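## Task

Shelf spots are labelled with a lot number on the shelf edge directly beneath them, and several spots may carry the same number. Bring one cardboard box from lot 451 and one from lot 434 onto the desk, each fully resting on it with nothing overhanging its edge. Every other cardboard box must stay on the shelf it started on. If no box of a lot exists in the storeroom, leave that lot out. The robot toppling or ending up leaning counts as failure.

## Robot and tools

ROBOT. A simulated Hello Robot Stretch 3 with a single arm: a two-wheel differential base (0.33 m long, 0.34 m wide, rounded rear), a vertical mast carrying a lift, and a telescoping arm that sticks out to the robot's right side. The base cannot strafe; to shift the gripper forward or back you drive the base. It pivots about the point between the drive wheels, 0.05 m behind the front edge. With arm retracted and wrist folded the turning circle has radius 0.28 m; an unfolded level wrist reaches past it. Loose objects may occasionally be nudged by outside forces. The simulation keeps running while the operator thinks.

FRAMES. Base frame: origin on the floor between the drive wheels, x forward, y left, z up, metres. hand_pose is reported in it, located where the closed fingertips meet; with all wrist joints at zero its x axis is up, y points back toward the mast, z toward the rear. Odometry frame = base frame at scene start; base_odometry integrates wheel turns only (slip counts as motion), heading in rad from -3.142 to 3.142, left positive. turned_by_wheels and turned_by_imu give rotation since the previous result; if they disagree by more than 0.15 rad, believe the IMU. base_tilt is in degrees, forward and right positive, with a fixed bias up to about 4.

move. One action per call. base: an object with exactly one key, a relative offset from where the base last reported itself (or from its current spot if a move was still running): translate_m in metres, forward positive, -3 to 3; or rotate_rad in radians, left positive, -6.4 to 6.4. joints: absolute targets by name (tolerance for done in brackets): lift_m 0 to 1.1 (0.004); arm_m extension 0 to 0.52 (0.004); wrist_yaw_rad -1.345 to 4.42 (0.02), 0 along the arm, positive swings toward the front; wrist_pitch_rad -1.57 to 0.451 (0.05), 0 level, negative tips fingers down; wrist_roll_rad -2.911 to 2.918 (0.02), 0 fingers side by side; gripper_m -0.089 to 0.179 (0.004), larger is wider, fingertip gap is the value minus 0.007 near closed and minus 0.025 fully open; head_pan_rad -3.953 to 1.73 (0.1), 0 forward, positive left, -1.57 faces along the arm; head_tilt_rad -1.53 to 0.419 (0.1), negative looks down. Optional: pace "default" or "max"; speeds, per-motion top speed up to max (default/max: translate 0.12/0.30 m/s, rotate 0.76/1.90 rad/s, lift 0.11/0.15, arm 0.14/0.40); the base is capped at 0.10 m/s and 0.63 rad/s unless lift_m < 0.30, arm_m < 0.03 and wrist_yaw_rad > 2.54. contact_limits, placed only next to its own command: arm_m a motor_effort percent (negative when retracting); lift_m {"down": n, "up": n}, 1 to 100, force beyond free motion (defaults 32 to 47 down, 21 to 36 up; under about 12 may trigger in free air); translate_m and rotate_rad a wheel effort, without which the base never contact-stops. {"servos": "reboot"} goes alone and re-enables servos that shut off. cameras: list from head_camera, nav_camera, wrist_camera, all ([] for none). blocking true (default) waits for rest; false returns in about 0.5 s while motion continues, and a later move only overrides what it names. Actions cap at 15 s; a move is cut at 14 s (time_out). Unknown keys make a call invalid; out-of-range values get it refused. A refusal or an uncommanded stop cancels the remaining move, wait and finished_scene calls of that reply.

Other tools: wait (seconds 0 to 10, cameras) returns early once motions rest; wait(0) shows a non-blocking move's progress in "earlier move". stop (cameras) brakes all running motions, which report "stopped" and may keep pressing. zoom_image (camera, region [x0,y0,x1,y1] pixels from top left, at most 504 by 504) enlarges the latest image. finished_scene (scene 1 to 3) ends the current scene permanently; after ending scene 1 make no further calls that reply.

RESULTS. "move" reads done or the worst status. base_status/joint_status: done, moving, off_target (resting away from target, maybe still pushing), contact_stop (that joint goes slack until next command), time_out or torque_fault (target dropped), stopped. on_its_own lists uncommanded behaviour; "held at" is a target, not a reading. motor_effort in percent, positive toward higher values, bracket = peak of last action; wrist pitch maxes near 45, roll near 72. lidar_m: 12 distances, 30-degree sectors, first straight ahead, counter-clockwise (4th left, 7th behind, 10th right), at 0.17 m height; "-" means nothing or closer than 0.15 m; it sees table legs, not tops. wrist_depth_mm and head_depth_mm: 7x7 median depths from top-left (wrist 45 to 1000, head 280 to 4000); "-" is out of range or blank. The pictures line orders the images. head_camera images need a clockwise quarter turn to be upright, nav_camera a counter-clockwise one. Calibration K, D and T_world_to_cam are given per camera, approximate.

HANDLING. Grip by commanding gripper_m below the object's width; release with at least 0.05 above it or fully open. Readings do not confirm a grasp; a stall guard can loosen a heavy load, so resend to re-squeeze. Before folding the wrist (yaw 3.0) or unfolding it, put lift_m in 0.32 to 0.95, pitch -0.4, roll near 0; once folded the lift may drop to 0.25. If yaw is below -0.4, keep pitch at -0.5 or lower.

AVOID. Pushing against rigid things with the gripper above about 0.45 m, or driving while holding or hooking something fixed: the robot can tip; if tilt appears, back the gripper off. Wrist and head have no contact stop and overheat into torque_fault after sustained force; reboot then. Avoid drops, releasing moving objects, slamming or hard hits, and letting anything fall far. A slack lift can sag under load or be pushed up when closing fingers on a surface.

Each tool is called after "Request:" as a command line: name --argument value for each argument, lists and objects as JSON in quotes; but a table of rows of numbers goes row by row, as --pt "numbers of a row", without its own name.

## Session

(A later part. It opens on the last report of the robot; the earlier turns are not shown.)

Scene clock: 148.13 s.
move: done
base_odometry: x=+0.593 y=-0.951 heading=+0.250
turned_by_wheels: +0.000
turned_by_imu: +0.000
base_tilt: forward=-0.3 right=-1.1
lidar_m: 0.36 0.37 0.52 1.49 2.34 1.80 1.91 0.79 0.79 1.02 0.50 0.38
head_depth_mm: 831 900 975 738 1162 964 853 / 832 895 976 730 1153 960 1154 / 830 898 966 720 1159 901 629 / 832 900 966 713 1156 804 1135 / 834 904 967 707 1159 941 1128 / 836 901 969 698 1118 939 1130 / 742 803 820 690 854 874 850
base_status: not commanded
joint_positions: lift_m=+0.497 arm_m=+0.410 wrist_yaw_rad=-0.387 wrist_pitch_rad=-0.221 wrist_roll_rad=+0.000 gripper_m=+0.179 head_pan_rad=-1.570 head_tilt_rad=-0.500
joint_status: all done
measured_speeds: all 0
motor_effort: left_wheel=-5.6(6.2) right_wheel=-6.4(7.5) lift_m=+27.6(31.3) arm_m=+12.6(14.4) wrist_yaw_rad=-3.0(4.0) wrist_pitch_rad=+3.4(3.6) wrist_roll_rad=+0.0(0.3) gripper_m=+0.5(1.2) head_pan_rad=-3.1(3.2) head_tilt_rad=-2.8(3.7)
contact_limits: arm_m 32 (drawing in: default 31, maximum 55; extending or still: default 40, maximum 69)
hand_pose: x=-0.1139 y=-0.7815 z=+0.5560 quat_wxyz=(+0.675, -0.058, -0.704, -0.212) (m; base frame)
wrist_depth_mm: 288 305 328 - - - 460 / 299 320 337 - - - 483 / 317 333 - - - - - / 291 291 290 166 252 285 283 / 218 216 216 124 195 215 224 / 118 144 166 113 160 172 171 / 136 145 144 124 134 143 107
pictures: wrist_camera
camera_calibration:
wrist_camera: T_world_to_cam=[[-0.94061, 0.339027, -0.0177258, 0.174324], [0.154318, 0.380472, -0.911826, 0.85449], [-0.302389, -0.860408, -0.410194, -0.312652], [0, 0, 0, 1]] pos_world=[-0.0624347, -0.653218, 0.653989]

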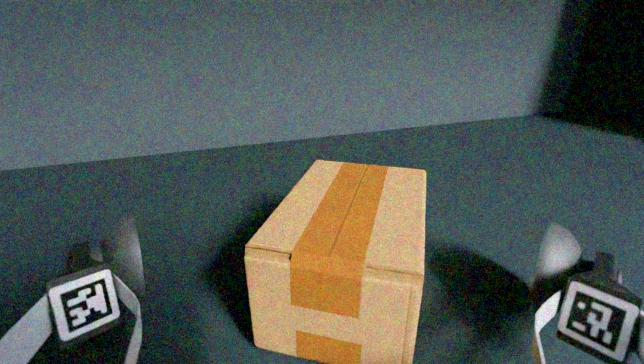

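Request:
move --joints '{"arm_m":0.438}' --contact_limits '{"arm_m":30}' --cameras '[]'

Request:
move --joints '{"gripper_m":0.03}' --cameras '[]'

Request:
move --joints '{"lift_m":0.535}' --cameras '["wrist_camera"]'

Request:
move --joints '{"arm_m":0.01}' --speeds '{"arm_m":0.25}' --cameras '["wrist_camera"]'

Request:
move --base '{"rotate_rad":-1.287}' --joints '{"lift_m":0.85}' --cameras '["wrist_camera"]'

Scene clock: 182.33 s.
move: done
base_odometry: x=+0.593 y=-0.951 heading=+0.250
turned_by_wheels: +0.000
turned_by_imu: +0.000
base_tilt: forward=-0.4 right=-1.1
lidar_m: 0.36 0.37 0.52 1.49 2.34 1.80 1.91 0.79 0.78 1.02 0.50 0.37
head_depth_mm: 828 896 972 739 1157 972 855 / 831 899 974 732 1150 958 1154 / 831 901 966 723 1151 896 633 / 833 897 966 712 1156 772 1143 / 836 900 974 707 1153 943 1132 / 832 900 969 697 1117 935 1127 / 741 800 822 692 856 874 848
base_status: not commanded
joint_positions: lift_m=+0.497 arm_m=+0.438 wrist_yaw_rad=-0.387 wrist_pitch_rad=-0.221 wrist_roll_rad=+0.000 gripper_m=+0.179 head_pan_rad=-1.570 head_tilt_rad=-0.500
joint_status: all done
measured_speeds: all 0
motor_effort: left_wheel=-6.1(6.3) right_wheel=-6.0(7.2) lift_m=+23.4(25.0) arm_m=+12.5(14.9) wrist_yaw_rad=-3.2(3.9) wrist_pitch_rad=+3.4(3.5) wrist_roll_rad=+0.2(0.3) gripper_m=+0.7(0.9) head_pan_rad=-2.2(3.2) head_tilt_rad=-3.0(3.0)
contact_limits: arm_m 30 (drawing in: default 31, maximum 55; extending or still: default 40, maximum 69)
hand_pose: x=-0.1139 y=-0.8095 z=+0.5560 quat_wxyz=(+0.675, -0.058, -0.704, -0.212) (m; base frame)
wrist_depth_mm: 265 282 303 326 - - 433 / 280 297 318 334 - - 459 / 293 311 333 - - - - / 289 288 287 285 285 285 283 / 218 217 215 124 124 214 223 / 118 144 173 99 99 165 171 / 136 144 144 91 86 138 107
pictures: none
No camera images: "cameras" was empty.

Scene clock: 184.37 s.
move: done
base_odometry: x=+0.593 y=-0.951 heading=+0.250
turned_by_wheels: +0.000
turned_by_imu: +0.000
base_tilt: forward=-0.1 right=-1.2
lidar_m: 0.36 0.37 0.52 1.48 2.34 1.80 1.91 0.79 0.79 1.02 0.50 0.37
head_depth_mm: 834 897 977 738 1162 966 852 / 833 899 980 730 1156 960 1153 / 833 898 966 720 1160 899 633 / 831 899 970 714 1159 771 1137 / 833 901 970 707 1164 940 1133 / 835 905 970 698 1123 933 1135 / 739 801 818 691 853 873 847
base_status: not commanded
joint_positions: lift_m=+0.497 arm_m=+0.438 wrist_yaw_rad=-0.389 wrist_pitch_rad=-0.221 wrist_roll_rad=+0.000 gripper_m=+0.031 head_pan_rad=-1.570 head_tilt_rad=-0.500
joint_status: all done
measured_speeds: all 0
motor_effort: left_wheel=-5.2(6.2) right_wheel=-7.0(7.0) lift_m=+23.1(23.8) arm_m=+9.4(13.2) wrist_yaw_rad=-1.4(4.3) wrist_pitch_rad=+3.5(3.6) wrist_roll_rad=+0.2(0.3) gripper_m=-25.7(94.7) head_pan_rad=-3.5(3.5) head_tilt_rad=-2.5(3.0)
contact_limits: arm_m 30 (drawing in: default 31, maximum 55; extending or still: default 40, maximum 69)
hand_pose: x=-0.1142 y=-0.8094 z=+0.5560 quat_wxyz=(+0.675, -0.059, -0.704, -0.213) (m; base frame)
wrist_depth_mm: 265 281 303 328 - - 435 / 278 296 321 335 - - 461 / 293 311 331 - - - - / 290 290 288 285 285 284 283 / 218 216 154 124 130 214 214 / 174 167 108 100 103 165 171 / 150 124 106 95 89 134 143
pictures: none
No camera images: "cameras" was empty.

Scene clock: 185.53 s.
move: done
base_odometry: x=+0.593 y=-0.951 heading=+0.250
turned_by_wheels: +0.000
turned_by_imu: +0.000
base_tilt: forward=-0.3 right=-1.1
lidar_m: 0.36 0.37 0.52 1.49 2.34 1.80 1.91 0.79 0.78 1.02 0.50 0.37
head_depth_mm: 828 893 979 739 1158 961 854 / 829 895 975 731 1151 961 1150 / 830 901 966 722 1154 729 605 / 832 900 966 714 1155 715 1139 / 832 902 967 707 1157 942 1135 / 834 902 973 700 1120 936 1125 / 741 803 820 688 854 873 848
base_status: not commanded
joint_positions: lift_m=+0.535 arm_m=+0.438 wrist_yaw_rad=-0.389 wrist_pitch_rad=-0.223 wrist_roll_rad=+0.000 gripper_m=+0.034 head_pan_rad=-1.570 head_tilt_rad=-0.500
joint_status: all done
measured_speeds: all 0
motor_effort: left_wheel=-5.7(6.3) right_wheel=-6.2(7.1) lift_m=+31.8(33.3) arm_m=+7.2(9.1) wrist_yaw_rad=-1.6(3.2) wrist_pitch_rad=+3.8(3.9) wrist_roll_rad=+0.1(0.4) gripper_m=-11.1(26.2) head_pan_rad=-2.5(3.0) head_tilt_rad=-2.1(3.1)
contact_limits: arm_m 30 (drawing in: default 31, maximum 55; extending or still: default 40, maximum 69)
hand_pose: x=-0.1142 y=-0.8092 z=+0.5935 quat_wxyz=(+0.675, -0.058, -0.704, -0.213) (m; base frame)
wrist_depth_mm: 265 281 302 327 - - 435 / 279 294 320 334 - - 454 / 293 312 333 - - - 480 / 306 330 - 168 - - - / 285 286 153 129 143 280 279 / 228 219 110 100 104 217 225 / 197 178 105 97 91 177 188
pictures: wrist_camera
camera_calibration:
wrist_camera: T_world_to_cam=[[-0.940045, 0.340584, -0.0178271, 0.185526], [0.155629, 0.381867, -0.91102, 0.900065], [-0.303471, -0.859174, -0.411977, -0.319177], [0, 0, 0, 1]] pos_world=[-0.0625343, -0.681121, 0.691791]

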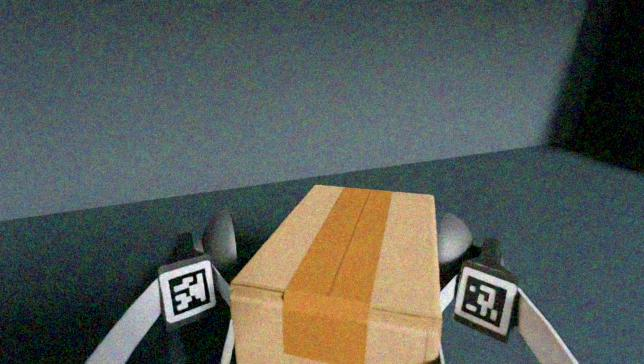

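Scene clock: 189.30 s.
move: done
base_odometry: x=+0.593 y=-0.951 heading=+0.250
turned_by_wheels: +0.000
turned_by_imu: +0.000
base_tilt: forward=-0.4 right=-1.1
lidar_m: 0.36 0.37 0.52 1.49 2.34 1.80 1.91 0.79 0.78 1.02 0.50 0.37
head_depth_mm: 830 900 975 738 1161 965 855 / 832 899 973 730 1152 959 1150 / 831 898 967 723 1157 955 1153 / 829 900 965 713 1163 950 1139 / 833 900 971 705 1159 944 1135 / 835 903 969 699 1118 935 1124 / 743 801 819 691 853 873 851
base_status: not commanded
joint_positions: lift_m=+0.535 arm_m=+0.010 wrist_yaw_rad=-0.389 wrist_pitch_rad=-0.223 wrist_roll_rad=+0.000 gripper_m=+0.034 head_pan_rad=-1.570 head_tilt_rad=-0.500
joint_status: all done
measured_speeds: all 0
motor_effort: left_wheel=-6.5(6.5) right_wheel=-5.9(7.4) lift_m=+24.4(32.2) arm_m=-11.8(14.6) wrist_yaw_rad=-1.7(3.1) wrist_pitch_rad=+3.9(4.0) wrist_roll_rad=+0.1(0.3) gripper_m=-11.1(11.7) head_pan_rad=-2.9(3.2) head_tilt_rad=-2.1(3.5)
hand_pose: x=-0.1142 y=-0.3812 z=+0.5935 quat_wxyz=(+0.675, -0.058, -0.704, -0.213) (m; base frame)
wrist_depth_mm: - - - - 781 - - / - - - - 823 - - / - - - - - - 486 / - - - 168 - - 526 / 304 321 149 128 136 - - / - - 110 100 104 124 598 / - 92 105 97 90 120 -
pictures: wrist_camera
camera_calibration:
wrist_camera: T_world_to_cam=[[-0.940058, 0.340545, -0.0178752, 0.0397774], [0.155726, 0.38206, -0.910922, 0.736523], [-0.303381, -0.859103, -0.412191, 0.0486795], [0, 0, 0, 1]] pos_world=[-0.0625345, -0.253121, 0.691691]

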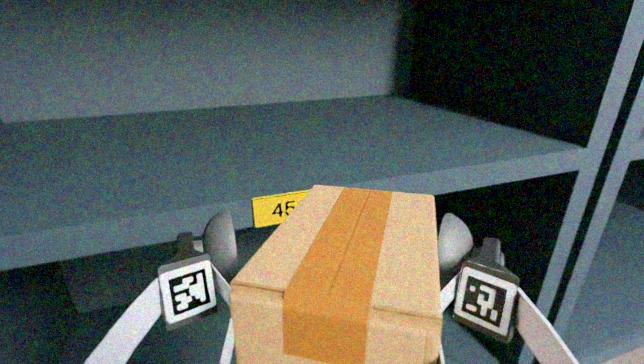

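Scene clock: 193.00 s.
move: done
base_odometry: x=+0.593 y=-0.951 heading=-1.036
turned_by_wheels: -1.287
turned_by_imu: -1.266
base_tilt: forward=-0.2 right=-1.2
lidar_m: 0.64 0.40 0.36 0.36 0.43 0.79 2.73 1.79 1.91 1.58 0.78 1.02
head_depth_mm: 1526 1633 1759 1902 2026 1638 1289 / 1568 1681 1821 1985 2082 463 301 / 1639 1753 1889 2074 2088 1468 291 / 1686 1802 1976 2158 2070 1601 1304 / 1310 1434 1543 1680 1858 1591 1298 / 1325 1481 1366 1712 1390 1491 1298 / 1326 1491 1187 1597 1208 1351 1147
base_status: done
joint_positions: lift_m=+0.850 arm_m=+0.010 wrist_yaw_rad=-0.389 wrist_pitch_rad=-0.224 wrist_roll_rad=+0.000 gripper_m=+0.034 head_pan_rad=-1.570 head_tilt_rad=-0.500
joint_status: all done
measured_speeds: all 0
motor_effort: left_wheel=+7.7(12.2) right_wheel=-10.7(13.0) lift_m=+31.8(34.6) arm_m=-12.9(13.1) wrist_yaw_rad=-1.6(3.2) wrist_pitch_rad=+3.9(4.1) wrist_roll_rad=+0.1(0.3) gripper_m=-10.9(11.6) head_pan_rad=-2.3(3.2) head_tilt_rad=-1.8(2.7)
hand_pose: x=-0.1141 y=-0.3812 z=+0.9083 quat_wxyz=(+0.674, -0.058, -0.704, -0.214) (m; base frame)
wrist_depth_mm: - - - - - - - / - - - - - - - / - - - - - - - / - - - - - - - / - - 151 129 143 - - / - 124 110 100 104 - - / - - 105 97 91 - -
pictures: wrist_camera
camera_calibration:
wrist_camera: T_world_to_cam=[[-0.94006, 0.340539, -0.0179019, 0.0454332], [0.155913, 0.382523, -0.910696, 1.02336], [-0.303279, -0.8589, -0.412689, 0.179079], [0, 0, 0, 1]] pos_world=[-0.0625347, -0.253122, 1.00669]

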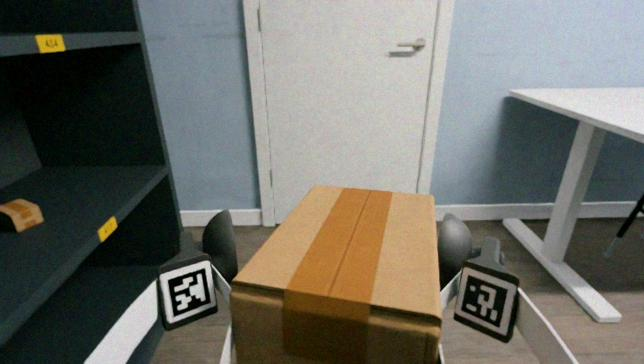

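Request:
move --base '{"translate_m":-1.25}' --cameras '[]'

Request:
move --base '{"translate_m":-0.33}' --cameras '[]'

Request:
move --base '{"rotate_rad":-0.29}' --cameras '["head_camera","wrist_camera"]'

Scene clock: 212.43 s.
move: done
base_odometry: x=-0.043 y=+0.125 heading=-1.036
turned_by_wheels: +0.000
turned_by_imu: -0.001
base_tilt: forward=-0.4 right=-1.2
lidar_m: 1.36 0.83 0.74 0.74 0.88 1.63 2.54 1.18 0.95 1.11 1.82 1.75
head_depth_mm: 1235 1327 1426 1381 957 1578 1294 / 1270 1372 1474 1364 986 463 301 / 1309 1404 1531 1349 1028 1378 291 / 1343 1450 1574 1700 1073 1599 1300 / 1367 1491 1628 1766 1903 1582 1299 / 1419 1536 1690 1848 1972 1589 1295 / 1470 1598 1756 1945 2007 1575 1290
base_status: done
joint_positions: lift_m=+0.850 arm_m=+0.010 wrist_yaw_rad=-0.389 wrist_pitch_rad=-0.224 wrist_roll_rad=+0.000 gripper_m=+0.034 head_pan_rad=-1.570 head_tilt_rad=-0.500
joint_status: not commanded
measured_speeds: all 0
motor_effort: left_wheel=-5.3(9.5) right_wheel=-5.1(15.7) lift_m=+26.7(31.9) arm_m=-13.0(13.9) wrist_yaw_rad=-2.0(3.6) wrist_pitch_rad=+4.1(4.1) wrist_roll_rad=+0.0(0.6) gripper_m=-11.1(11.8) head_pan_rad=-2.2(3.0) head_tilt_rad=-0.4(2.4)
hand_pose: x=-0.1141 y=-0.3812 z=+0.9083 quat_wxyz=(+0.674, -0.058, -0.704, -0.214) (m; base frame)
wrist_depth_mm: - - - - - - - / - - - - - - - / - - - - - - - / - - - 168 - - - / - - 149 129 137 - - / - 124 110 100 104 - - / - - 105 97 91 - -
pictures: none
No camera images: "cameras" was empty.

Scene clock: 216.87 s.
move: done
base_odometry: x=-0.211 y=+0.409 heading=-1.036
turned_by_wheels: +0.000
turned_by_imu: +0.000
base_tilt: forward=-0.3 right=-1.3
lidar_m: 1.55 0.95 0.84 0.84 1.00 2.22 2.22 1.26 0.79 1.09 1.69 2.06
head_depth_mm: 1153 1235 1327 1380 959 786 1256 / 1189 1271 1367 1370 949 462 301 / 1221 1316 1416 1348 939 794 291 / 1258 1356 1474 1332 934 1592 1299 / 1301 1402 1521 1316 965 1488 1299 / 1353 1458 1576 1687 1006 1586 1285 / 1369 1485 1617 1813 1808 1579 1284
base_status: done
joint_positions: lift_m=+0.850 arm_m=+0.010 wrist_yaw_rad=-0.389 wrist_pitch_rad=-0.224 wrist_roll_rad=+0.000 gripper_m=+0.034 head_pan_rad=-1.570 head_tilt_rad=-0.500
joint_status: not commanded
measured_speeds: all 0
motor_effort: left_wheel=-4.8(9.8) right_wheel=-7.5(14.9) lift_m=+26.0(27.4) arm_m=-12.7(13.5) wrist_yaw_rad=-1.1(3.3) wrist_pitch_rad=+4.1(4.1) wrist_roll_rad=+0.2(0.3) gripper_m=-11.1(11.7) head_pan_rad=-2.0(2.5) head_tilt_rad=-0.7(1.6)
hand_pose: x=-0.1141 y=-0.3812 z=+0.9083 quat_wxyz=(+0.674, -0.058, -0.704, -0.214) (m; base frame)
wrist_depth_mm: - - - - - - - / - - - - - - - / - - - - - - - / - - - 168 - - - / - - 148 129 136 - - / - 122 110 100 104 - - / - - 105 97 91 - -
pictures: none
No camera images: "cameras" was empty.

Scene clock: 218.40 s.
move: done
base_odometry: x=-0.211 y=+0.409 heading=-1.326
turned_by_wheels: -0.290
turned_by_imu: -0.285
base_tilt: forward=-0.3 right=-1.2
lidar_m: 2.06 1.16 0.86 0.84 0.88 1.22 2.22 2.00 0.96 0.79 1.09 2.08
head_depth_mm: 1194 1291 1393 1381 955 815 1295 / 1196 1291 1405 1363 949 462 300 / 1194 1290 1416 1350 940 799 291 / 1191 1290 1409 1337 936 1509 1274 / 1197 1297 1409 1320 926 1491 1301 / 1204 1299 1419 1306 921 1537 1296 / 1205 1305 1409 1289 912 1383 1265
base_status: done
joint_positions: lift_m=+0.850 arm_m=+0.010 wrist_yaw_rad=-0.389 wrist_pitch_rad=-0.224 wrist_roll_rad=+0.000 gripper_m=+0.034 head_pan_rad=-1.570 head_tilt_rad=-0.500
joint_status: not commanded
measured_speeds: all 0
motor_effort: left_wheel=+7.5(11.6) right_wheel=-10.0(14.3) lift_m=+24.9(26.0) arm_m=-13.2(13.6) wrist_yaw_rad=-1.4(2.4) wrist_pitch_rad=+3.9(4.0) wrist_roll_rad=-0.2(0.3) gripper_m=-11.4(11.6) head_pan_rad=-2.1(2.2) head_tilt_rad=-1.4(1.4)
hand_pose: x=-0.1141 y=-0.3812 z=+0.9083 quat_wxyz=(+0.674, -0.058, -0.704, -0.214) (m; base frame)
wrist_depth_mm: - - - - - - - / - - - - - - - / - - - - - - - / - - - 168 - - - / - - 148 129 136 - - / - - 109 100 104 - - / - - 105 97 91 - -
pictures: head_camera (sideways), wrist_camera
camera_calibration:
head_camera: T_world_to_cam=[[-0.0465687, 0.432401, -0.900478, 1.18752], [0.997507, -0.0277135, -0.0648944, 0.0779887], [-0.0530158, -0.901255, -0.430033, 0.515583], [0, 0, 0, 1]] pos_world=[0.00484105, -0.0466523, 1.29611]
wrist_camera: T_world_to_cam=[[-0.94006, 0.340539, -0.0179019, 0.0454332], [0.155913, 0.382523, -0.910696, 1.02336], [-0.303279, -0.8589, -0.412689, 0.179079], [0, 0, 0, 1]] pos_world=[-0.0625347, -0.253122, 1.00669]

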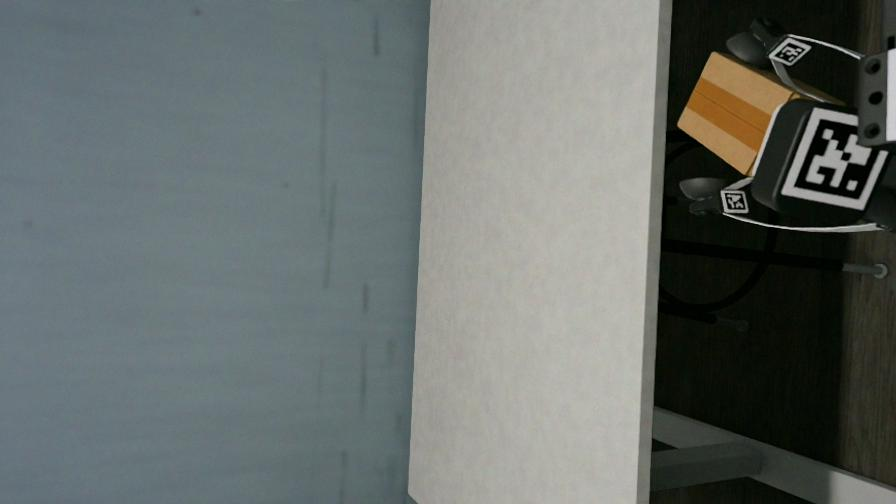

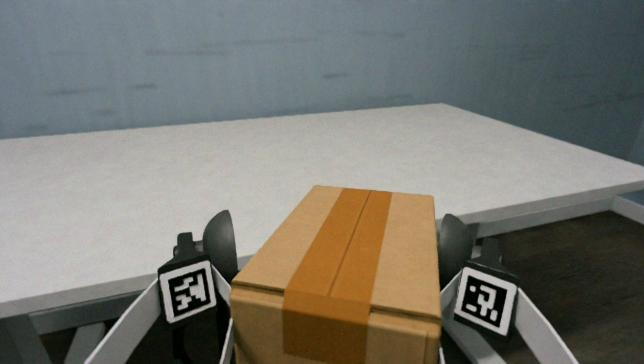

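Request:
move --joints '{"arm_m":0.47,"lift_m":0.77}' --cameras '[]'

Request:
move --joints '{"lift_m":0.691}' --speeds '{"lift_m":0.05}' --contact_limits '{"lift_m":{"down":14}}' --cameras '["wrist_camera"]'

Scene clock: 231.40 s.
move: done
base_odometry: x=-0.211 y=+0.409 heading=-1.326
turned_by_wheels: +0.000
turned_by_imu: +0.000
base_tilt: forward=-0.3 right=-1.2
lidar_m: 2.06 1.16 0.86 0.84 0.88 1.22 2.22 2.01 0.96 0.79 1.08 2.08
head_depth_mm: 1192 1290 1392 1375 958 1538 327 / 1190 1290 1402 1364 908 400 336 / 1187 1291 1402 1349 632 1514 1314 / 1194 1293 1407 1341 825 1500 1271 / 1195 1293 1416 1318 929 1484 1299 / 1192 1295 1411 1308 920 1526 1290 / 1203 1303 1421 1294 914 1382 1266
base_status: not commanded
joint_positions: lift_m=+0.770 arm_m=+0.470 wrist_yaw_rad=-0.389 wrist_pitch_rad=-0.224 wrist_roll_rad=+0.000 gripper_m=+0.034 head_pan_rad=-1.570 head_tilt_rad=-0.500
joint_status: all done
measured_speeds: all 0
motor_effort: left_wheel=+7.1(7.8) right_wheel=-9.7(10.9) lift_m=+23.8(27.9) arm_m=+13.1(15.3) wrist_yaw_rad=-1.2(3.8) wrist_pitch_rad=+4.0(4.2) wrist_roll_rad=+0.1(0.3) gripper_m=-11.2(11.9) head_pan_rad=-1.4(2.2) head_tilt_rad=+0.4(1.4)
hand_pose: x=-0.1141 y=-0.8412 z=+0.8282 quat_wxyz=(+0.674, -0.058, -0.704, -0.214) (m; base frame)
wrist_depth_mm: - - - - - - - / - - - - - - - / - - - - - - - / - - - 168 - - - / - - 149 129 136 - - / - - 110 100 104 - - / - 92 105 97 90 117 -
pictures: none
No camera images: "cameras" was empty.

Scene clock: 233.50 s.
move: done
base_odometry: x=-0.211 y=+0.409 heading=-1.326
turned_by_wheels: +0.000
turned_by_imu: +0.000
base_tilt: forward=-0.2 right=-1.1
lidar_m: 2.06 1.16 0.87 0.84 0.88 1.22 2.22 2.00 0.96 0.79 1.09 2.08
head_depth_mm: 1196 1286 1404 1374 956 1525 1329 / 1191 1287 1400 1362 949 812 397 / 1189 1291 1407 1346 672 1476 1277 / 1197 1285 1400 1336 693 1513 1274 / 1199 1291 1409 1318 926 1495 1299 / 1201 1297 1406 1299 920 1529 1289 / 1199 1304 1412 1289 913 1378 1265
base_status: not commanded
joint_positions: lift_m=+0.691 arm_m=+0.470 wrist_yaw_rad=-0.389 wrist_pitch_rad=-0.224 wrist_roll_rad=+0.000 gripper_m=+0.034 head_pan_rad=-1.570 head_tilt_rad=-0.500
joint_status: all done
measured_speeds: all 0
motor_effort: left_wheel=+7.0(8.1) right_wheel=-9.8(10.5) lift_m=+26.1(26.3) arm_m=+11.6(13.3) wrist_yaw_rad=-0.9(2.8) wrist_pitch_rad=+4.0(4.1) wrist_roll_rad=+0.1(0.3) gripper_m=-11.0(11.6) head_pan_rad=-2.1(2.2) head_tilt_rad=+0.8(1.1)
contact_limits: lift_m down 14 (down: maximum 72; up: maximum 65)
hand_pose: x=-0.1141 y=-0.8412 z=+0.7492 quat_wxyz=(+0.674, -0.058, -0.704, -0.214) (m; base frame)
wrist_depth_mm: - - - - - - - / - - - - - - - / - - - - - - - / - - - 168 - - - / - - 148 129 137 - - / - - 109 100 104 - - / - 92 105 97 90 117 -
pictures: wrist_camera
camera_calibration:
wrist_camera: T_world_to_cam=[[-0.940048, 0.340572, -0.0178805, 0.199273], [0.15603, 0.382871, -0.91053, 1.05459], [-0.303255, -0.858732, -0.413057, -0.281327], [0, 0, 0, 1]] pos_world=[-0.0625348, -0.713222, 0.847592]

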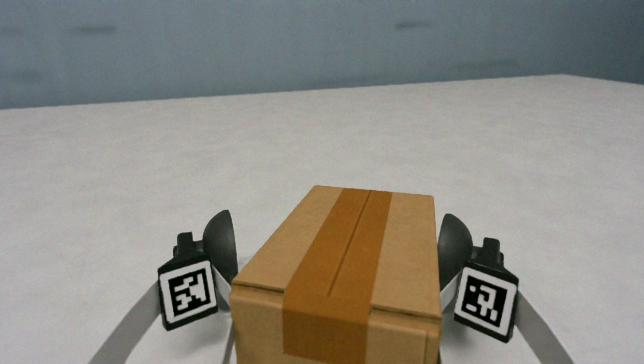

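Request:
move --joints '{"lift_m":0.676}' --speeds '{"lift_m":0.03}' --contact_limits '{"lift_m":{"down":14}}' --cameras '["wrist_camera"]'

Scene clock: 239.73 s.
move: done
base_odometry: x=-0.211 y=+0.409 heading=-1.326
turned_by_wheels: +0.000
turned_by_imu: +0.000
base_tilt: forward=-0.3 right=-1.1
lidar_m: 2.06 1.16 0.86 0.84 0.88 1.22 2.22 2.00 0.96 0.79 1.09 2.07
head_depth_mm: 1195 1288 1404 1379 955 1532 1329 / 1190 1290 1407 1365 946 1478 423 / 1200 1297 1403 1357 695 692 1248 / 1193 1294 1415 1335 703 1505 1277 / 1204 1297 1414 1328 926 1504 1293 / 1200 1298 1418 1311 920 1532 1289 / 1199 1294 1412 1295 913 1386 1273
base_status: not commanded
joint_positions: lift_m=+0.676 arm_m=+0.470 wrist_yaw_rad=-0.389 wrist_pitch_rad=-0.190 wrist_roll_rad=+0.000 gripper_m=+0.034 head_pan_rad=-1.570 head_tilt_rad=-0.500
joint_status: all done
measured_speeds: all 0
motor_effort: left_wheel=+7.5(7.9) right_wheel=-10.0(10.4) lift_m=+19.8(28.7) arm_m=+9.2(10.6) wrist_yaw_rad=-2.1(2.3) wrist_pitch_rad=-2.3(4.1) wrist_roll_rad=-0.1(0.2) gripper_m=-10.7(11.6) head_pan_rad=-1.0(2.1) head_tilt_rad=+0.5(1.5)
contact_limits: lift_m down 14 (down: maximum 72; up: maximum 65)
hand_pose: x=-0.1151 y=-0.8436 z=+0.7426 quat_wxyz=(+0.678, -0.070, -0.703, -0.202) (m; base frame)
wrist_depth_mm: - - - - - - - / - - - - - - - / - - - - - - - / - - - 160 - - - / - - 149 125 132 - - / - - 104 99 103 - - / - - 106 97 90 117 -
pictures: wrist_camera
camera_calibration:
wrist_camera: T_world_to_cam=[[-0.940284, 0.339993, -0.0164643, 0.197444], [0.144147, 0.353904, -0.924107, 1.03396], [-0.308363, -0.871296, -0.381779, -0.320828], [0, 0, 0, 1]] pos_world=[-0.0623209, -0.712588, 0.836257]

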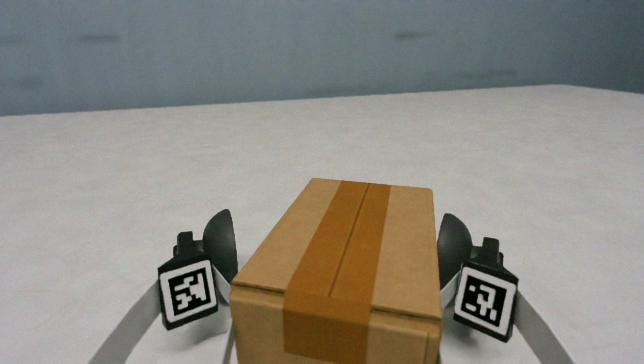

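Request:
move --joints '{"lift_m":0.682,"gripper_m":0.16}' --cameras '[]'

Request:
move --joints '{"arm_m":0.01}' --speeds '{"arm_m":0.3}' --cameras '["head_camera"]'

Request:
move --base '{"rotate_rad":-0.28}' --joints '{"wrist_yaw_rad":3.0,"wrist_pitch_rad":-0.4,"gripper_m":0.1}' --pace "max" --cameras '[]'

Request:
move --joints '{"lift_m":0.28,"head_pan_rad":-3.3,"head_tilt_rad":-0.3}' --pace "max" --cameras '["nav_camera"]'

Request:
move --base '{"translate_m":-1.45}' --pace "max" --contact_limits '{"translate_m":45}' --cameras '["head_camera","nav_camera"]'

Scene clock: 277.60 s.
move: done
base_odometry: x=-0.211 y=+0.409 heading=-1.326
turned_by_wheels: +0.000
turned_by_imu: +0.000
base_tilt: forward=-0.3 right=-1.1
lidar_m: 2.05 1.16 0.86 0.84 0.88 1.22 2.21 2.00 0.96 0.79 1.09 2.08
head_depth_mm: 1186 1285 1407 1375 956 1535 1321 / 1192 1292 1403 1367 947 810 407 / 1191 1300 1402 1354 685 1466 1279 / 1198 1290 1414 1336 703 1511 1275 / 1203 1299 1409 1321 929 1492 1291 / 1205 1299 1414 1305 921 1524 1297 / 1202 1303 1419 1290 916 1378 1268
base_status: not commanded
joint_positions: lift_m=+0.682 arm_m=+0.470 wrist_yaw_rad=-0.389 wrist_pitch_rad=-0.215 wrist_roll_rad=+0.000 gripper_m=+0.160 head_pan_rad=-1.570 head_tilt_rad=-0.500
joint_status: all done
measured_speeds: all 0
motor_effort: left_wheel=+6.7(7.5) right_wheel=-10.1(10.9) lift_m=+30.3(31.5) arm_m=+7.0(8.5) wrist_yaw_rad=-1.0(3.0) wrist_pitch_rad=+2.3(2.6) wrist_roll_rad=-0.1(0.3) gripper_m=+0.2(83.2) head_pan_rad=-1.6(2.1) head_tilt_rad=+1.3(1.5)
hand_pose: x=-0.1144 y=-0.8418 z=+0.7425 quat_wxyz=(+0.675, -0.061, -0.704, -0.211) (m; base frame)
wrist_depth_mm: - - - - - - - / - - - - - - - / - - - - - - - / - - - 156 156 - - / - 145 - 125 131 - - / - 125 100 99 99 135 - / 112 - 106 97 90 - 109
pictures: none
No camera images: "cameras" was empty.

Scene clock: 281.50 s.
move: done
base_odometry: x=-0.211 y=+0.409 heading=-1.326
turned_by_wheels: +0.000
turned_by_imu: +0.000
base_tilt: forward=-0.3 right=-1.4
lidar_m: 2.05 1.16 0.86 0.84 0.88 1.22 2.22 2.00 0.96 0.79 1.09 2.08
head_depth_mm: 1193 1291 1393 1381 956 1530 1330 / 1192 1289 1402 1370 948 1524 1315 / 1196 1291 1401 1345 901 1557 1311 / 1195 1290 1409 1341 932 1516 1214 / 1206 1298 1406 1325 928 1487 1300 / 1199 1302 1412 1303 920 1529 1300 / 1212 1304 1422 1291 913 1373 1267
base_status: not commanded
joint_positions: lift_m=+0.682 arm_m=+0.010 wrist_yaw_rad=-0.389 wrist_pitch_rad=-0.215 wrist_roll_rad=+0.000 gripper_m=+0.160 head_pan_rad=-1.570 head_tilt_rad=-0.500
joint_status: all done
measured_speeds: all 0
motor_effort: left_wheel=+7.1(7.6) right_wheel=-10.5(10.5) lift_m=+26.2(30.3) arm_m=-12.2(14.7) wrist_yaw_rad=-1.9(3.1) wrist_pitch_rad=+2.3(2.4) wrist_roll_rad=+0.1(0.3) gripper_m=+1.0(1.2) head_pan_rad=-1.3(2.1) head_tilt_rad=+0.4(2.0)
hand_pose: x=-0.1144 y=-0.3818 z=+0.7425 quat_wxyz=(+0.675, -0.061, -0.704, -0.211) (m; base frame)
wrist_depth_mm: - - - - - - - / - - - - - - - / - - - - - - - / - - - - - - - / - 650 - - - - - / - 127 - - - 135 - / 115 - - - - 977 112
pictures: head_camera (sideways)
camera_calibration:
head_camera: T_world_to_cam=[[-0.0465687, 0.432401, -0.900478, 1.18752], [0.997507, -0.0277135, -0.0648944, 0.0779887], [-0.0530158, -0.901255, -0.430033, 0.515583], [0, 0, 0, 1]] pos_world=[0.00484105, -0.0466523, 1.29611]

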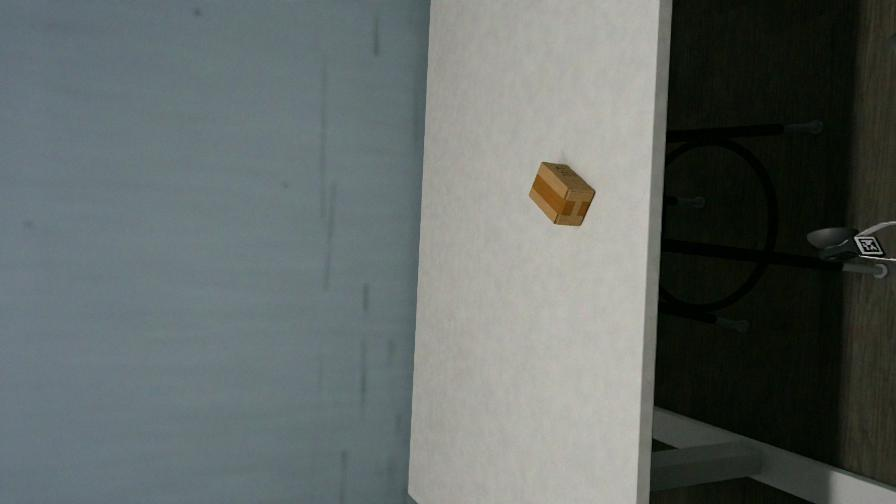

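Scene clock: 283.50 s.
move: done
base_odometry: x=-0.211 y=+0.409 heading=-1.605
turned_by_wheels: -0.280
turned_by_imu: -0.276
base_tilt: forward=-0.4 right=-1.3
lidar_m: 2.06 1.66 0.97 0.84 0.84 0.98 2.22 2.22 1.26 0.79 1.07 1.68
head_depth_mm: 1341 1465 1614 1381 1047 1541 1323 / 1299 1414 1561 1359 990 1578 1309 / 1268 1379 1508 1352 944 1604 1314 / 1240 1343 1461 1336 936 1552 1305 / 1210 1304 1413 1320 891 1537 1296 / 1174 1272 1371 1307 916 1443 1261 / 1147 1233 1334 1289 914 1437 1287
base_status: done
joint_positions: lift_m=+0.682 arm_m=+0.010 wrist_yaw_rad=+2.997 wrist_pitch_rad=-0.412 wrist_roll_rad=+0.000 gripper_m=+0.100 head_pan_rad=-1.570 head_tilt_rad=-0.500
joint_status: all done
measured_speeds: all 0
motor_effort: left_wheel=+7.7(12.0) right_wheel=-10.4(13.7) lift_m=+23.7(26.1) arm_m=-10.4(12.4) wrist_yaw_rad=+2.1(6.0) wrist_pitch_rad=+1.8(4.3) wrist_roll_rad=+0.0(0.3) gripper_m=+0.8(81.9) head_pan_rad=-1.2(2.0) head_tilt_rad=+1.4(1.9)
hand_pose: x=+0.0112 y=+0.0678 z=+0.6960 quat_wxyz=(+0.195, +0.700, +0.095, +0.680) (m; base frame)
wrist_depth_mm: - 146 - - - - - / - 158 - - - - - / - 170 180 - - - - / - 189 225 - - - - / - - 207 - - - - / 972 125 251 - 970 964 963 / 895 830 295 856 849 797 853
pictures: none
No camera images: "cameras" was empty.

Scene clock: 286.97 s.
move: done
base_odometry: x=-0.211 y=+0.409 heading=-1.605
turned_by_wheels: +0.000
turned_by_imu: +0.000
base_tilt: forward=-0.3 right=-1.1
lidar_m: 2.05 1.65 0.97 0.84 0.84 0.98 2.22 2.22 1.26 0.79 1.07 1.68
head_depth_mm: 1065 1080 1099 1125 1152 1173 1206 / 1229 1265 1287 1317 1342 1378 1417 / 2220 2326 2481 2618 2654 1953 1547 / 2102 2214 2310 2468 2571 2012 1551 / 2010 2116 2237 2322 2406 2001 1533 / 1938 2039 2111 2225 2315 1990 1519 / 1853 1939 2021 2110 2228 1988 1524
base_status: not commanded
joint_positions: lift_m=+0.280 arm_m=+0.010 wrist_yaw_rad=+2.997 wrist_pitch_rad=-0.414 wrist_roll_rad=+0.000 gripper_m=+0.100 head_pan_rad=-3.301 head_tilt_rad=-0.297
joint_status: all done
measured_speeds: all 0
motor_effort: left_wheel=+7.9(8.6) right_wheel=-10.3(10.8) lift_m=+23.3(26.5) arm_m=-7.8(10.9) wrist_yaw_rad=+3.1(3.5) wrist_pitch_rad=+2.2(2.3) wrist_roll_rad=+0.0(0.5) gripper_m=+0.3(0.9) head_pan_rad=+3.5(5.5) head_tilt_rad=-1.7(6.6)
hand_pose: x=+0.0112 y=+0.0676 z=+0.2935 quat_wxyz=(+0.195, +0.700, +0.095, +0.680) (m; base frame)
wrist_depth_mm: - 145 - - - - - / - 158 - - - - - / - 171 202 907 885 896 884 / 724 666 654 718 710 705 696 / 605 585 207 587 588 582 579 / 508 125 249 311 486 486 492 / 462 259 264 270 436 411 431
pictures: nav_camera (sideways)
camera_calibration:
nav_camera: T_world_to_cam=[[-0.266499, 0.0256058, 0.963495, -1.20936], [0.144622, 0.989392, 0.0137078, 0.0314751], [-0.952923, 0.142996, -0.267375, 0.307011], [0, 0, 0, 1]] pos_world=[-0.0342867, -0.0440758, 1.24687]

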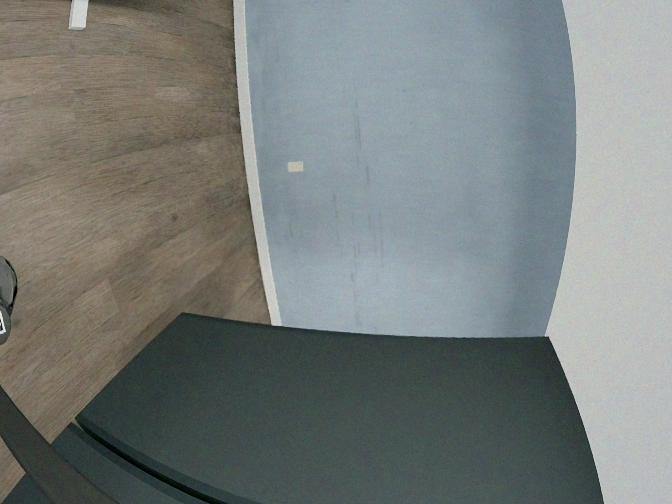

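Scene clock: 293.20 s.
move: done
base_odometry: x=-0.161 y=+1.858 heading=-1.605
turned_by_wheels: +0.000
turned_by_imu: -0.001
base_tilt: forward=-0.3 right=-1.3
lidar_m: 3.45 0.95 0.55 0.52 1.64 0.95 0.82 0.83 0.96 1.69 1.47 1.99
head_depth_mm: 899 956 1013 1078 1155 1237 1341 / 856 901 954 1016 1084 1153 1240 / 813 855 904 955 1011 1083 1152 / 776 812 853 903 952 1013 1081 / 739 775 813 854 906 957 1014 / 708 740 775 815 857 902 954 / 680 711 743 776 814 860 907
base_status: done
joint_positions: lift_m=+0.280 arm_m=+0.010 wrist_yaw_rad=+2.997 wrist_pitch_rad=-0.414 wrist_roll_rad=+0.000 gripper_m=+0.100 head_pan_rad=-3.300 head_tilt_rad=-0.300
joint_status: not commanded
measured_speeds: all 0
motor_effort: left_wheel=-1.7(12.4) right_wheel=-6.7(15.5) lift_m=+30.0(31.5) arm_m=-2.0(7.7) wrist_yaw_rad=+2.7(3.6) wrist_pitch_rad=+2.1(2.3) wrist_roll_rad=-0.1(0.3) gripper_m=+0.7(1.0) head_pan_rad=+3.6(4.0) head_tilt_rad=-2.6(4.4)
contact_limits: translate_m 45 (maximum 100)
hand_pose: x=+0.0111 y=+0.0676 z=+0.2935 quat_wxyz=(+0.195, +0.700, +0.095, +0.680) (m; base frame)
wrist_depth_mm: - 146 - 539 - - - / - 158 - 593 - - - / 935 172 820 822 - - 837 / 732 667 665 697 676 709 700 / 610 577 208 589 585 586 577 / 513 125 250 311 488 481 491 / 453 260 265 270 435 413 433
pictures: head_camera (sideways), nav_camera (sideways)
camera_calibration:
head_camera: T_world_to_cam=[[0.249511, 0.00701196, -0.968347, 1.27432], [-0.197595, -0.978566, -0.0579997, 0.076334], [-0.947998, 0.205812, -0.242778, 0.277334], [0, 0, 0, 1]] pos_world=[-0.0399621, 0.00868385, 1.30574]
nav_camera: T_world_to_cam=[[-0.269987, 0.0258472, 0.962517, -1.20805], [0.143483, 0.989558, 0.0136736, 0.0314509], [-0.952113, 0.141796, -0.270876, 0.311609], [0, 0, 0, 1]] pos_world=[-0.0339828, -0.0440828, 1.24675]

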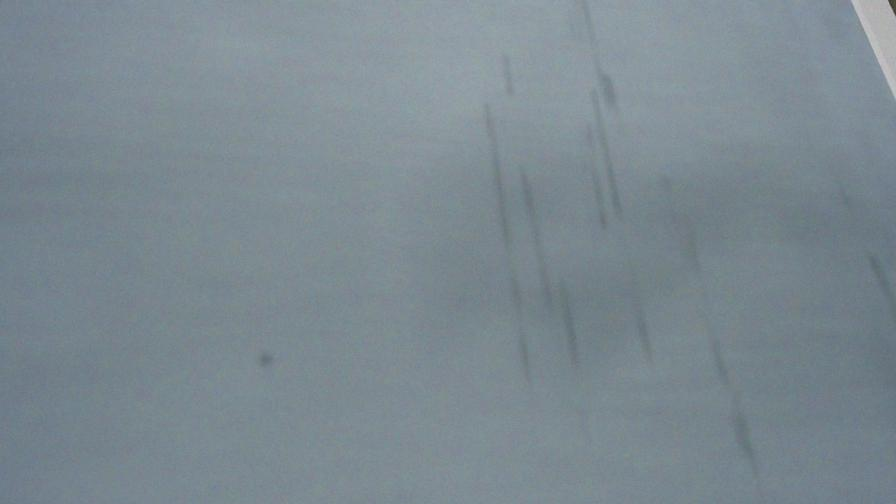

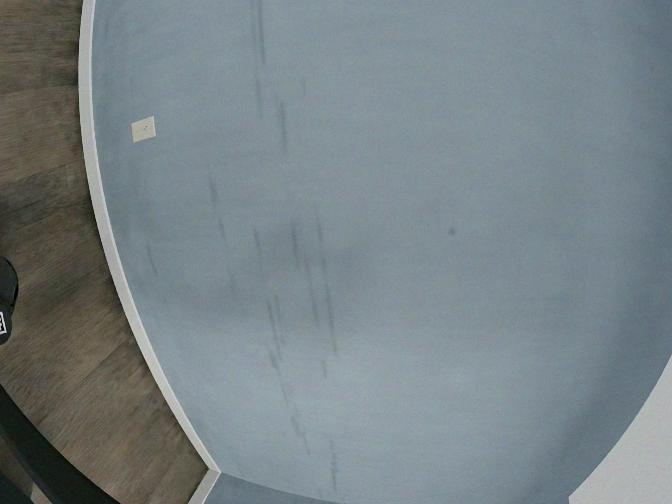

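Request:
move --joints '{"head_pan_rad":1.6,"head_tilt_rad":-0.35}' --pace "max" --cameras '["head_camera","nav_camera"]'

Scene clock: 305.57 s.
move: done
base_odometry: x=-0.161 y=+1.858 heading=-1.605
turned_by_wheels: +0.000
turned_by_imu: +0.000
base_tilt: forward=-0.3 right=-1.2
lidar_m: 3.45 0.95 0.55 0.52 1.64 0.95 0.83 0.83 0.96 1.69 1.47 1.99
head_depth_mm: 427 454 483 519 559 604 655 / 417 441 469 502 541 583 631 / 484 493 502 512 540 574 618 / 703 723 745 764 786 811 841 / 1660 1746 1859 1969 2116 1854 1465 / 1632 1714 1808 1912 2048 1854 1460 / 1607 1679 1760 1875 1993 1845 1444
base_status: not commanded
joint_positions: lift_m=+0.280 arm_m=+0.010 wrist_yaw_rad=+2.997 wrist_pitch_rad=-0.414 wrist_roll_rad=+0.000 gripper_m=+0.100 head_pan_rad=+1.608 head_tilt_rad=-0.350
joint_status: all done
measured_speeds: translate_m=+0.000 rotate_rad=+0.000 lift_m=+0.000 arm_m=+0.000 wrist_yaw_rad=+0.000 wrist_pitch_rad=+0.000 wrist_roll_rad=+0.000 head_pan_rad=-0.024 head_tilt_rad=+0.000
motor_effort: left_wheel=-1.7(2.3) right_wheel=-6.9(7.1) lift_m=+27.8(29.6) arm_m=+3.4(4.0) wrist_yaw_rad=+2.1(3.1) wrist_pitch_rad=+2.1(2.3) wrist_roll_rad=-0.1(0.3) gripper_m=+1.0(1.0) head_pan_rad=-3.5(6.9) head_tilt_rad=-3.5(6.3)
contact_limits: translate_m 45 (maximum 100)
hand_pose: x=+0.0111 y=+0.0676 z=+0.2935 quat_wxyz=(+0.195, +0.700, +0.095, +0.680) (m; base frame)
wrist_depth_mm: - 146 - 546 - - - / - 157 - 599 - - - / 925 172 824 814 - - 829 / 740 667 659 686 686 702 700 / 599 578 209 590 580 577 581 / 509 125 249 311 483 481 497 / 459 259 265 270 435 409 428
pictures: head_camera (sideways), nav_camera (sideways)
camera_calibration:
head_camera: T_world_to_cam=[[0.0571372, -0.291062, -0.954996, 1.25805], [-0.998202, 0.000714737, -0.05994, 0.0837708], [0.0181288, 0.956704, -0.290498, 0.333535], [0, 0, 0, 1]] pos_world=[0.00569208, 0.0470165, 1.30335]
nav_camera: T_world_to_cam=[[-0.0288589, 0.317134, 0.947941, -1.19051], [0.998551, 0.0522301, 0.012926, 0.0272435], [-0.0454118, 0.946941, -0.318182, 0.367658], [0, 0, 0, 1]] pos_world=[-0.0448649, 0.0279794, 1.24517]

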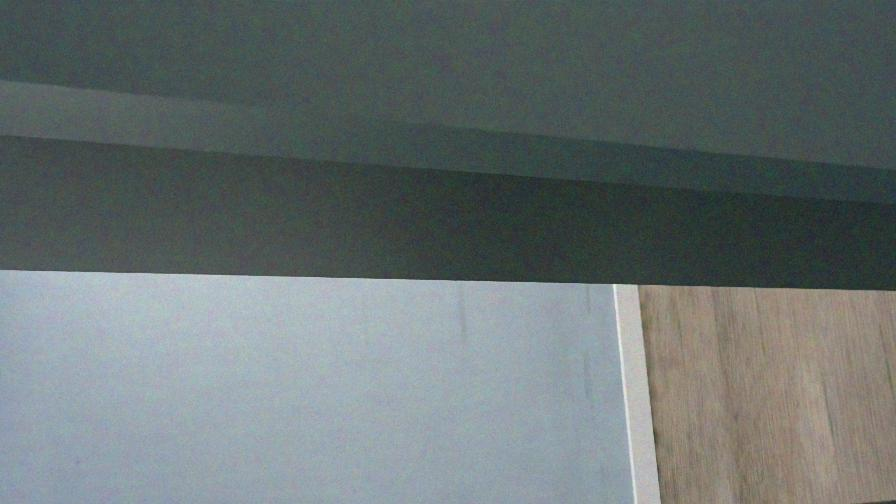

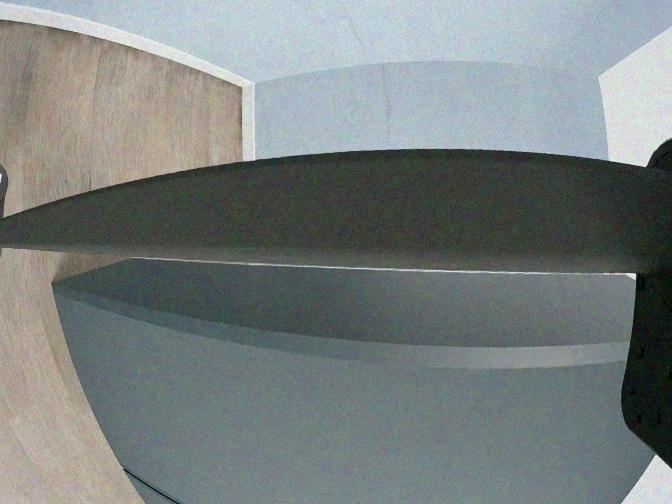

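Request:
move --base '{"translate_m":-0.33}' --pace "max" --cameras '[]'

Request:
move --base '{"rotate_rad":-1.30}' --joints '{"head_pan_rad":-3.14,"head_tilt_rad":-0.3}' --pace "max" --cameras '["head_camera","nav_camera"]'

Scene clock: 336.77 s.
move: done
base_odometry: x=-0.150 y=+2.188 heading=-1.605
turned_by_wheels: +0.000
turned_by_imu: +0.000
base_tilt: forward=-0.3 right=-1.2
lidar_m: 3.78 0.79 0.65 1.86 1.01 0.59 0.51 0.51 0.59 1.04 1.89 1.69
head_depth_mm: 1738 834 841 855 865 879 894 / 1719 1814 1944 2066 2223 1704 1116 / 1661 1767 1873 2032 2162 1877 1483 / 1645 1719 1835 1948 2098 1870 1463 / 1595 1670 1791 1892 2012 1859 1464 / 1554 1640 1737 1850 1957 1856 1454 / 1513 1611 1693 1778 1903 1837 1449
base_status: done
joint_positions: lift_m=+0.280 arm_m=+0.010 wrist_yaw_rad=+2.997 wrist_pitch_rad=-0.414 wrist_roll_rad=+0.000 gripper_m=+0.100 head_pan_rad=+1.600 head_tilt_rad=-0.350
joint_status: not commanded
measured_speeds: all 0
motor_effort: left_wheel=-1.9(12.4) right_wheel=-5.8(17.3) lift_m=+26.3(28.2) arm_m=+7.6(8.6) wrist_yaw_rad=+1.4(3.0) wrist_pitch_rad=+2.1(2.3) wrist_roll_rad=-0.1(0.3) gripper_m=-0.1(0.9) head_pan_rad=-2.6(3.6) head_tilt_rad=-3.2(4.0)
hand_pose: x=+0.0111 y=+0.0676 z=+0.2935 quat_wxyz=(+0.195, +0.700, +0.095, +0.680) (m; base frame)
wrist_depth_mm: - 146 - - - - - / - 158 - - - 614 - / 929 172 829 904 855 675 - / 739 679 658 715 702 702 701 / 599 578 207 591 583 578 578 / 514 125 250 309 486 484 492 / 459 259 265 270 436 412 430
pictures: none
No camera images: "cameras" was empty.

Scene clock: 339.97 s.
move: done
base_odometry: x=-0.150 y=+2.188 heading=-2.905
turned_by_wheels: -1.300
turned_by_imu: -1.275
base_tilt: forward=-0.3 right=-1.1
lidar_m: 1.88 1.70 2.10 1.39 0.65 0.75 1.77 0.70 0.52 0.51 0.53 0.75
head_depth_mm: 1607 1689 1775 1865 1955 2010 1567 / 1612 1701 1768 1856 1980 2019 1553 / 1621 1690 1786 1861 1961 2023 1552 / 1612 1692 1774 1874 1959 1991 1541 / 1621 1713 1789 1864 1974 1984 1533 / 1628 1683 1787 1850 1962 1901 1524 / 1370 1400 1428 1455 1485 1513 1438
base_status: done
joint_positions: lift_m=+0.280 arm_m=+0.010 wrist_yaw_rad=+2.997 wrist_pitch_rad=-0.414 wrist_roll_rad=+0.000 gripper_m=+0.100 head_pan_rad=-3.148 head_tilt_rad=-0.300
joint_status: all done
measured_speeds: translate_m=+0.000 rotate_rad=+0.000 lift_m=+0.000 arm_m=+0.000 wrist_yaw_rad=+0.000 wrist_pitch_rad=+0.000 wrist_roll_rad=+0.000 head_pan_rad=+0.024 head_tilt_rad=+0.000
motor_effort: left_wheel=+7.2(14.7) right_wheel=-7.8(15.1) lift_m=+26.5(27.2) arm_m=-6.2(8.8) wrist_yaw_rad=+2.7(3.3) wrist_pitch_rad=+2.1(2.4) wrist_roll_rad=-0.2(0.3) gripper_m=+0.6(1.0) head_pan_rad=+4.2(6.1) head_tilt_rad=+5.3(8.6)
hand_pose: x=+0.0111 y=+0.0676 z=+0.2935 quat_wxyz=(+0.195, +0.700, +0.095, +0.680) (m; base frame)
wrist_depth_mm: 521 146 - - - - - / - 158 - - - - - / - 171 827 904 893 888 887 / - 198 659 717 711 700 696 / 601 586 208 587 581 577 575 / 512 125 250 309 489 482 491 / 461 260 265 270 436 412 429
pictures: head_camera (sideways), nav_camera (sideways)
camera_calibration:
head_camera: T_world_to_cam=[[0.245189, 0.0446434, -0.968447, 1.27445], [-0.0474314, -0.997191, -0.057977, 0.0754403], [-0.968314, 0.0601501, -0.242383, 0.276957], [0, 0, 0, 1]] pos_world=[-0.0407224, 0.00167347, 1.30574]
nav_camera: T_world_to_cam=[[-0.270387, -0.0152449, 0.962631, -1.20828], [-0.00769387, 0.999877, 0.0136737, 0.0324549], [-0.962721, -0.00370917, -0.270471, 0.311161], [0, 0, 0, 1]] pos_world=[-0.0268941, -0.0497169, 1.24685]

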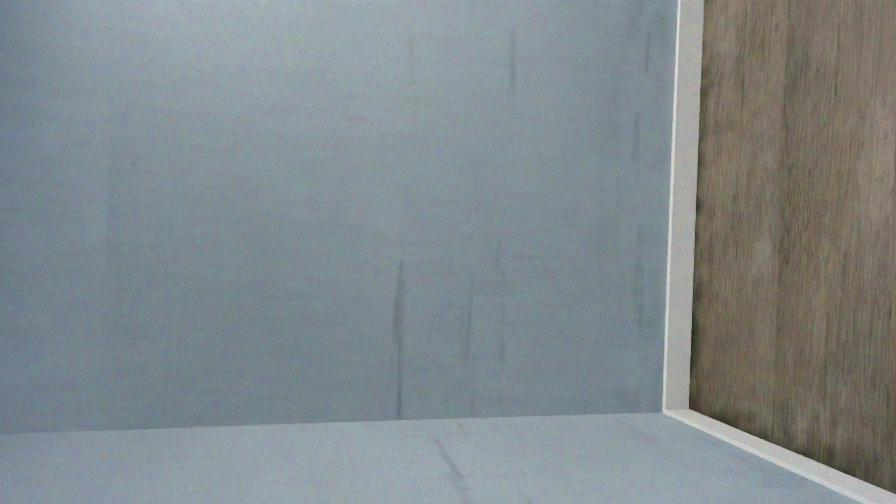

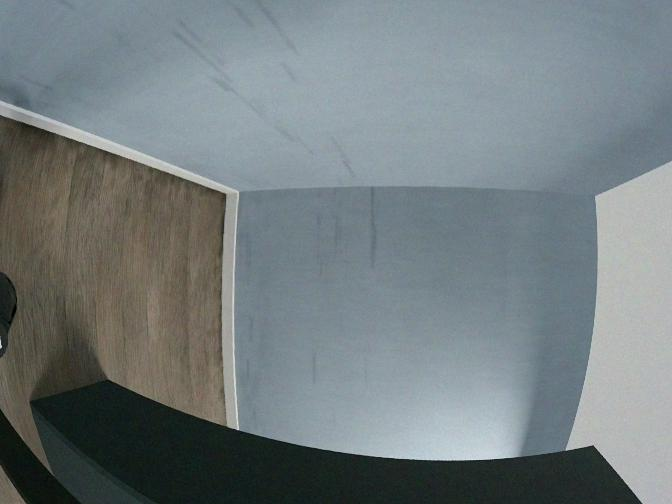

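Request:
move --base '{"translate_m":-1.29}' --pace "max" --contact_limits '{"translate_m":50}' --cameras '[]'

Request:
move --base '{"rotate_rad":1.57}' --joints '{"head_pan_rad":-0.6,"head_tilt_rad":-0.3}' --pace "max" --cameras '["head_camera","nav_camera"]'

Scene clock: 353.73 s.
move: done
base_odometry: x=+1.104 y=+2.490 heading=-2.905
turned_by_wheels: +0.000
turned_by_imu: -0.001
base_tilt: forward=-0.1 right=-1.1
lidar_m: 2.07 0.76 0.70 2.03 0.80 0.60 0.58 0.61 0.48 0.47 0.49 0.69
head_depth_mm: 487 508 534 560 591 624 661 / 487 509 535 562 593 626 661 / 489 511 536 564 596 627 663 / 489 512 536 565 594 630 665 / 490 512 539 566 594 631 667 / 491 514 539 568 598 630 671 / 491 514 540 567 599 633 671
base_status: done
joint_positions: lift_m=+0.280 arm_m=+0.010 wrist_yaw_rad=+2.997 wrist_pitch_rad=-0.414 wrist_roll_rad=+0.000 gripper_m=+0.100 head_pan_rad=-3.140 head_tilt_rad=-0.299
joint_status: not commanded
measured_speeds: all 0
motor_effort: left_wheel=-4.0(14.3) right_wheel=-5.6(14.9) lift_m=+24.9(25.4) arm_m=-8.6(13.3) wrist_yaw_rad=+1.5(3.0) wrist_pitch_rad=+2.1(2.3) wrist_roll_rad=+0.0(0.3) gripper_m=-0.2(0.9) head_pan_rad=+2.3(3.9) head_tilt_rad=+2.3(5.8)
contact_limits: translate_m 50 (maximum 100)
hand_pose: x=+0.0111 y=+0.0676 z=+0.2935 quat_wxyz=(+0.195, +0.700, +0.095, +0.680) (m; base frame)
wrist_depth_mm: - 145 - - - - - / - 157 - - - - - / 787 172 814 907 888 804 - / 697 665 662 725 700 694 699 / 603 585 207 591 587 584 575 / 515 125 249 310 484 479 487 / 458 259 265 269 434 413 426
pictures: none
No camera images: "cameras" was empty.

Scene clock: 356.20 s.
move: done
base_odometry: x=+1.104 y=+2.490 heading=-1.335
turned_by_wheels: +1.570
turned_by_imu: +1.539
base_tilt: forward=-0.3 right=-1.1
lidar_m: 2.17 0.82 0.60 0.58 0.61 0.48 0.47 0.49 0.67 1.91 0.77 0.70
head_depth_mm: 687 733 785 840 911 990 1101 / 633 669 712 760 817 880 953 / 588 619 651 696 740 794 850 / 1355 830 1475 1138 783 1097 841 / 1361 1371 1517 1269 1589 1192 1353 / 1288 1328 1417 1422 1517 1588 1464 / 1244 1310 1392 1718 1907 1803 1521
base_status: done
joint_positions: lift_m=+0.280 arm_m=+0.010 wrist_yaw_rad=+2.997 wrist_pitch_rad=-0.414 wrist_roll_rad=+0.000 gripper_m=+0.100 head_pan_rad=-0.592 head_tilt_rad=-0.299
joint_status: all done
measured_speeds: translate_m=+0.000 rotate_rad=+0.000 lift_m=+0.000 arm_m=+0.000 wrist_yaw_rad=+0.000 wrist_pitch_rad=+0.000 wrist_roll_rad=+0.000 head_pan_rad=-0.024 head_tilt_rad=+0.000
motor_effort: left_wheel=-7.4(14.8) right_wheel=+8.0(14.4) lift_m=+27.2(27.8) arm_m=-11.8(13.2) wrist_yaw_rad=+1.2(2.7) wrist_pitch_rad=+2.1(2.3) wrist_roll_rad=-0.2(0.4) gripper_m=+0.6(0.8) head_pan_rad=-3.0(6.2) head_tilt_rad=+1.4(5.0)
hand_pose: x=+0.0111 y=+0.0676 z=+0.2935 quat_wxyz=(+0.195, +0.700, +0.095, +0.680) (m; base frame)
wrist_depth_mm: - 146 - - - - - / - 158 - - - - - / 619 171 178 - - - - / 656 192 201 690 702 699 701 / 586 580 208 593 584 581 579 / 513 125 250 313 487 479 494 / 462 259 264 271 436 410 433
pictures: head_camera (sideways), nav_camera (sideways)
camera_calibration:
head_camera: T_world_to_cam=[[-0.228464, 0.0978254, -0.968625, 1.27755], [0.590481, 0.804967, -0.0579765, 0.0715355], [0.774039, -0.5852, -0.24167, 0.265374], [0, 0, 0, 1]] pos_world=[0.0442235, -0.0272633, 1.30574]
nav_camera: T_world_to_cam=[[0.233229, -0.136264, 0.962827, -1.2116], [-0.545928, -0.83772, 0.0136837, 0.035681], [0.804715, -0.528826, -0.269771, 0.299449], [0, 0, 0, 1]] pos_world=[0.0610865, 0.0231506, 1.24685]

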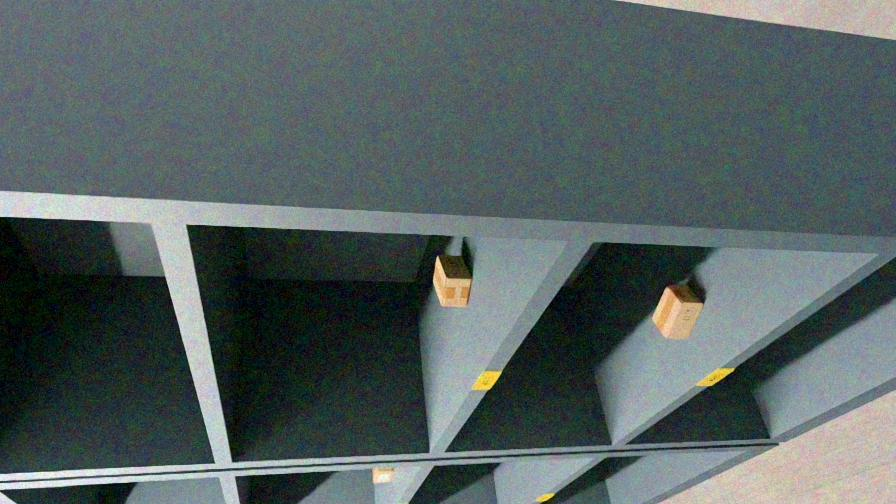

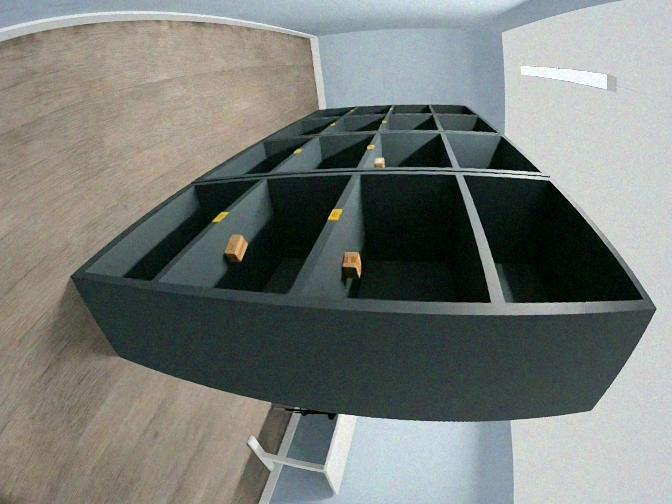

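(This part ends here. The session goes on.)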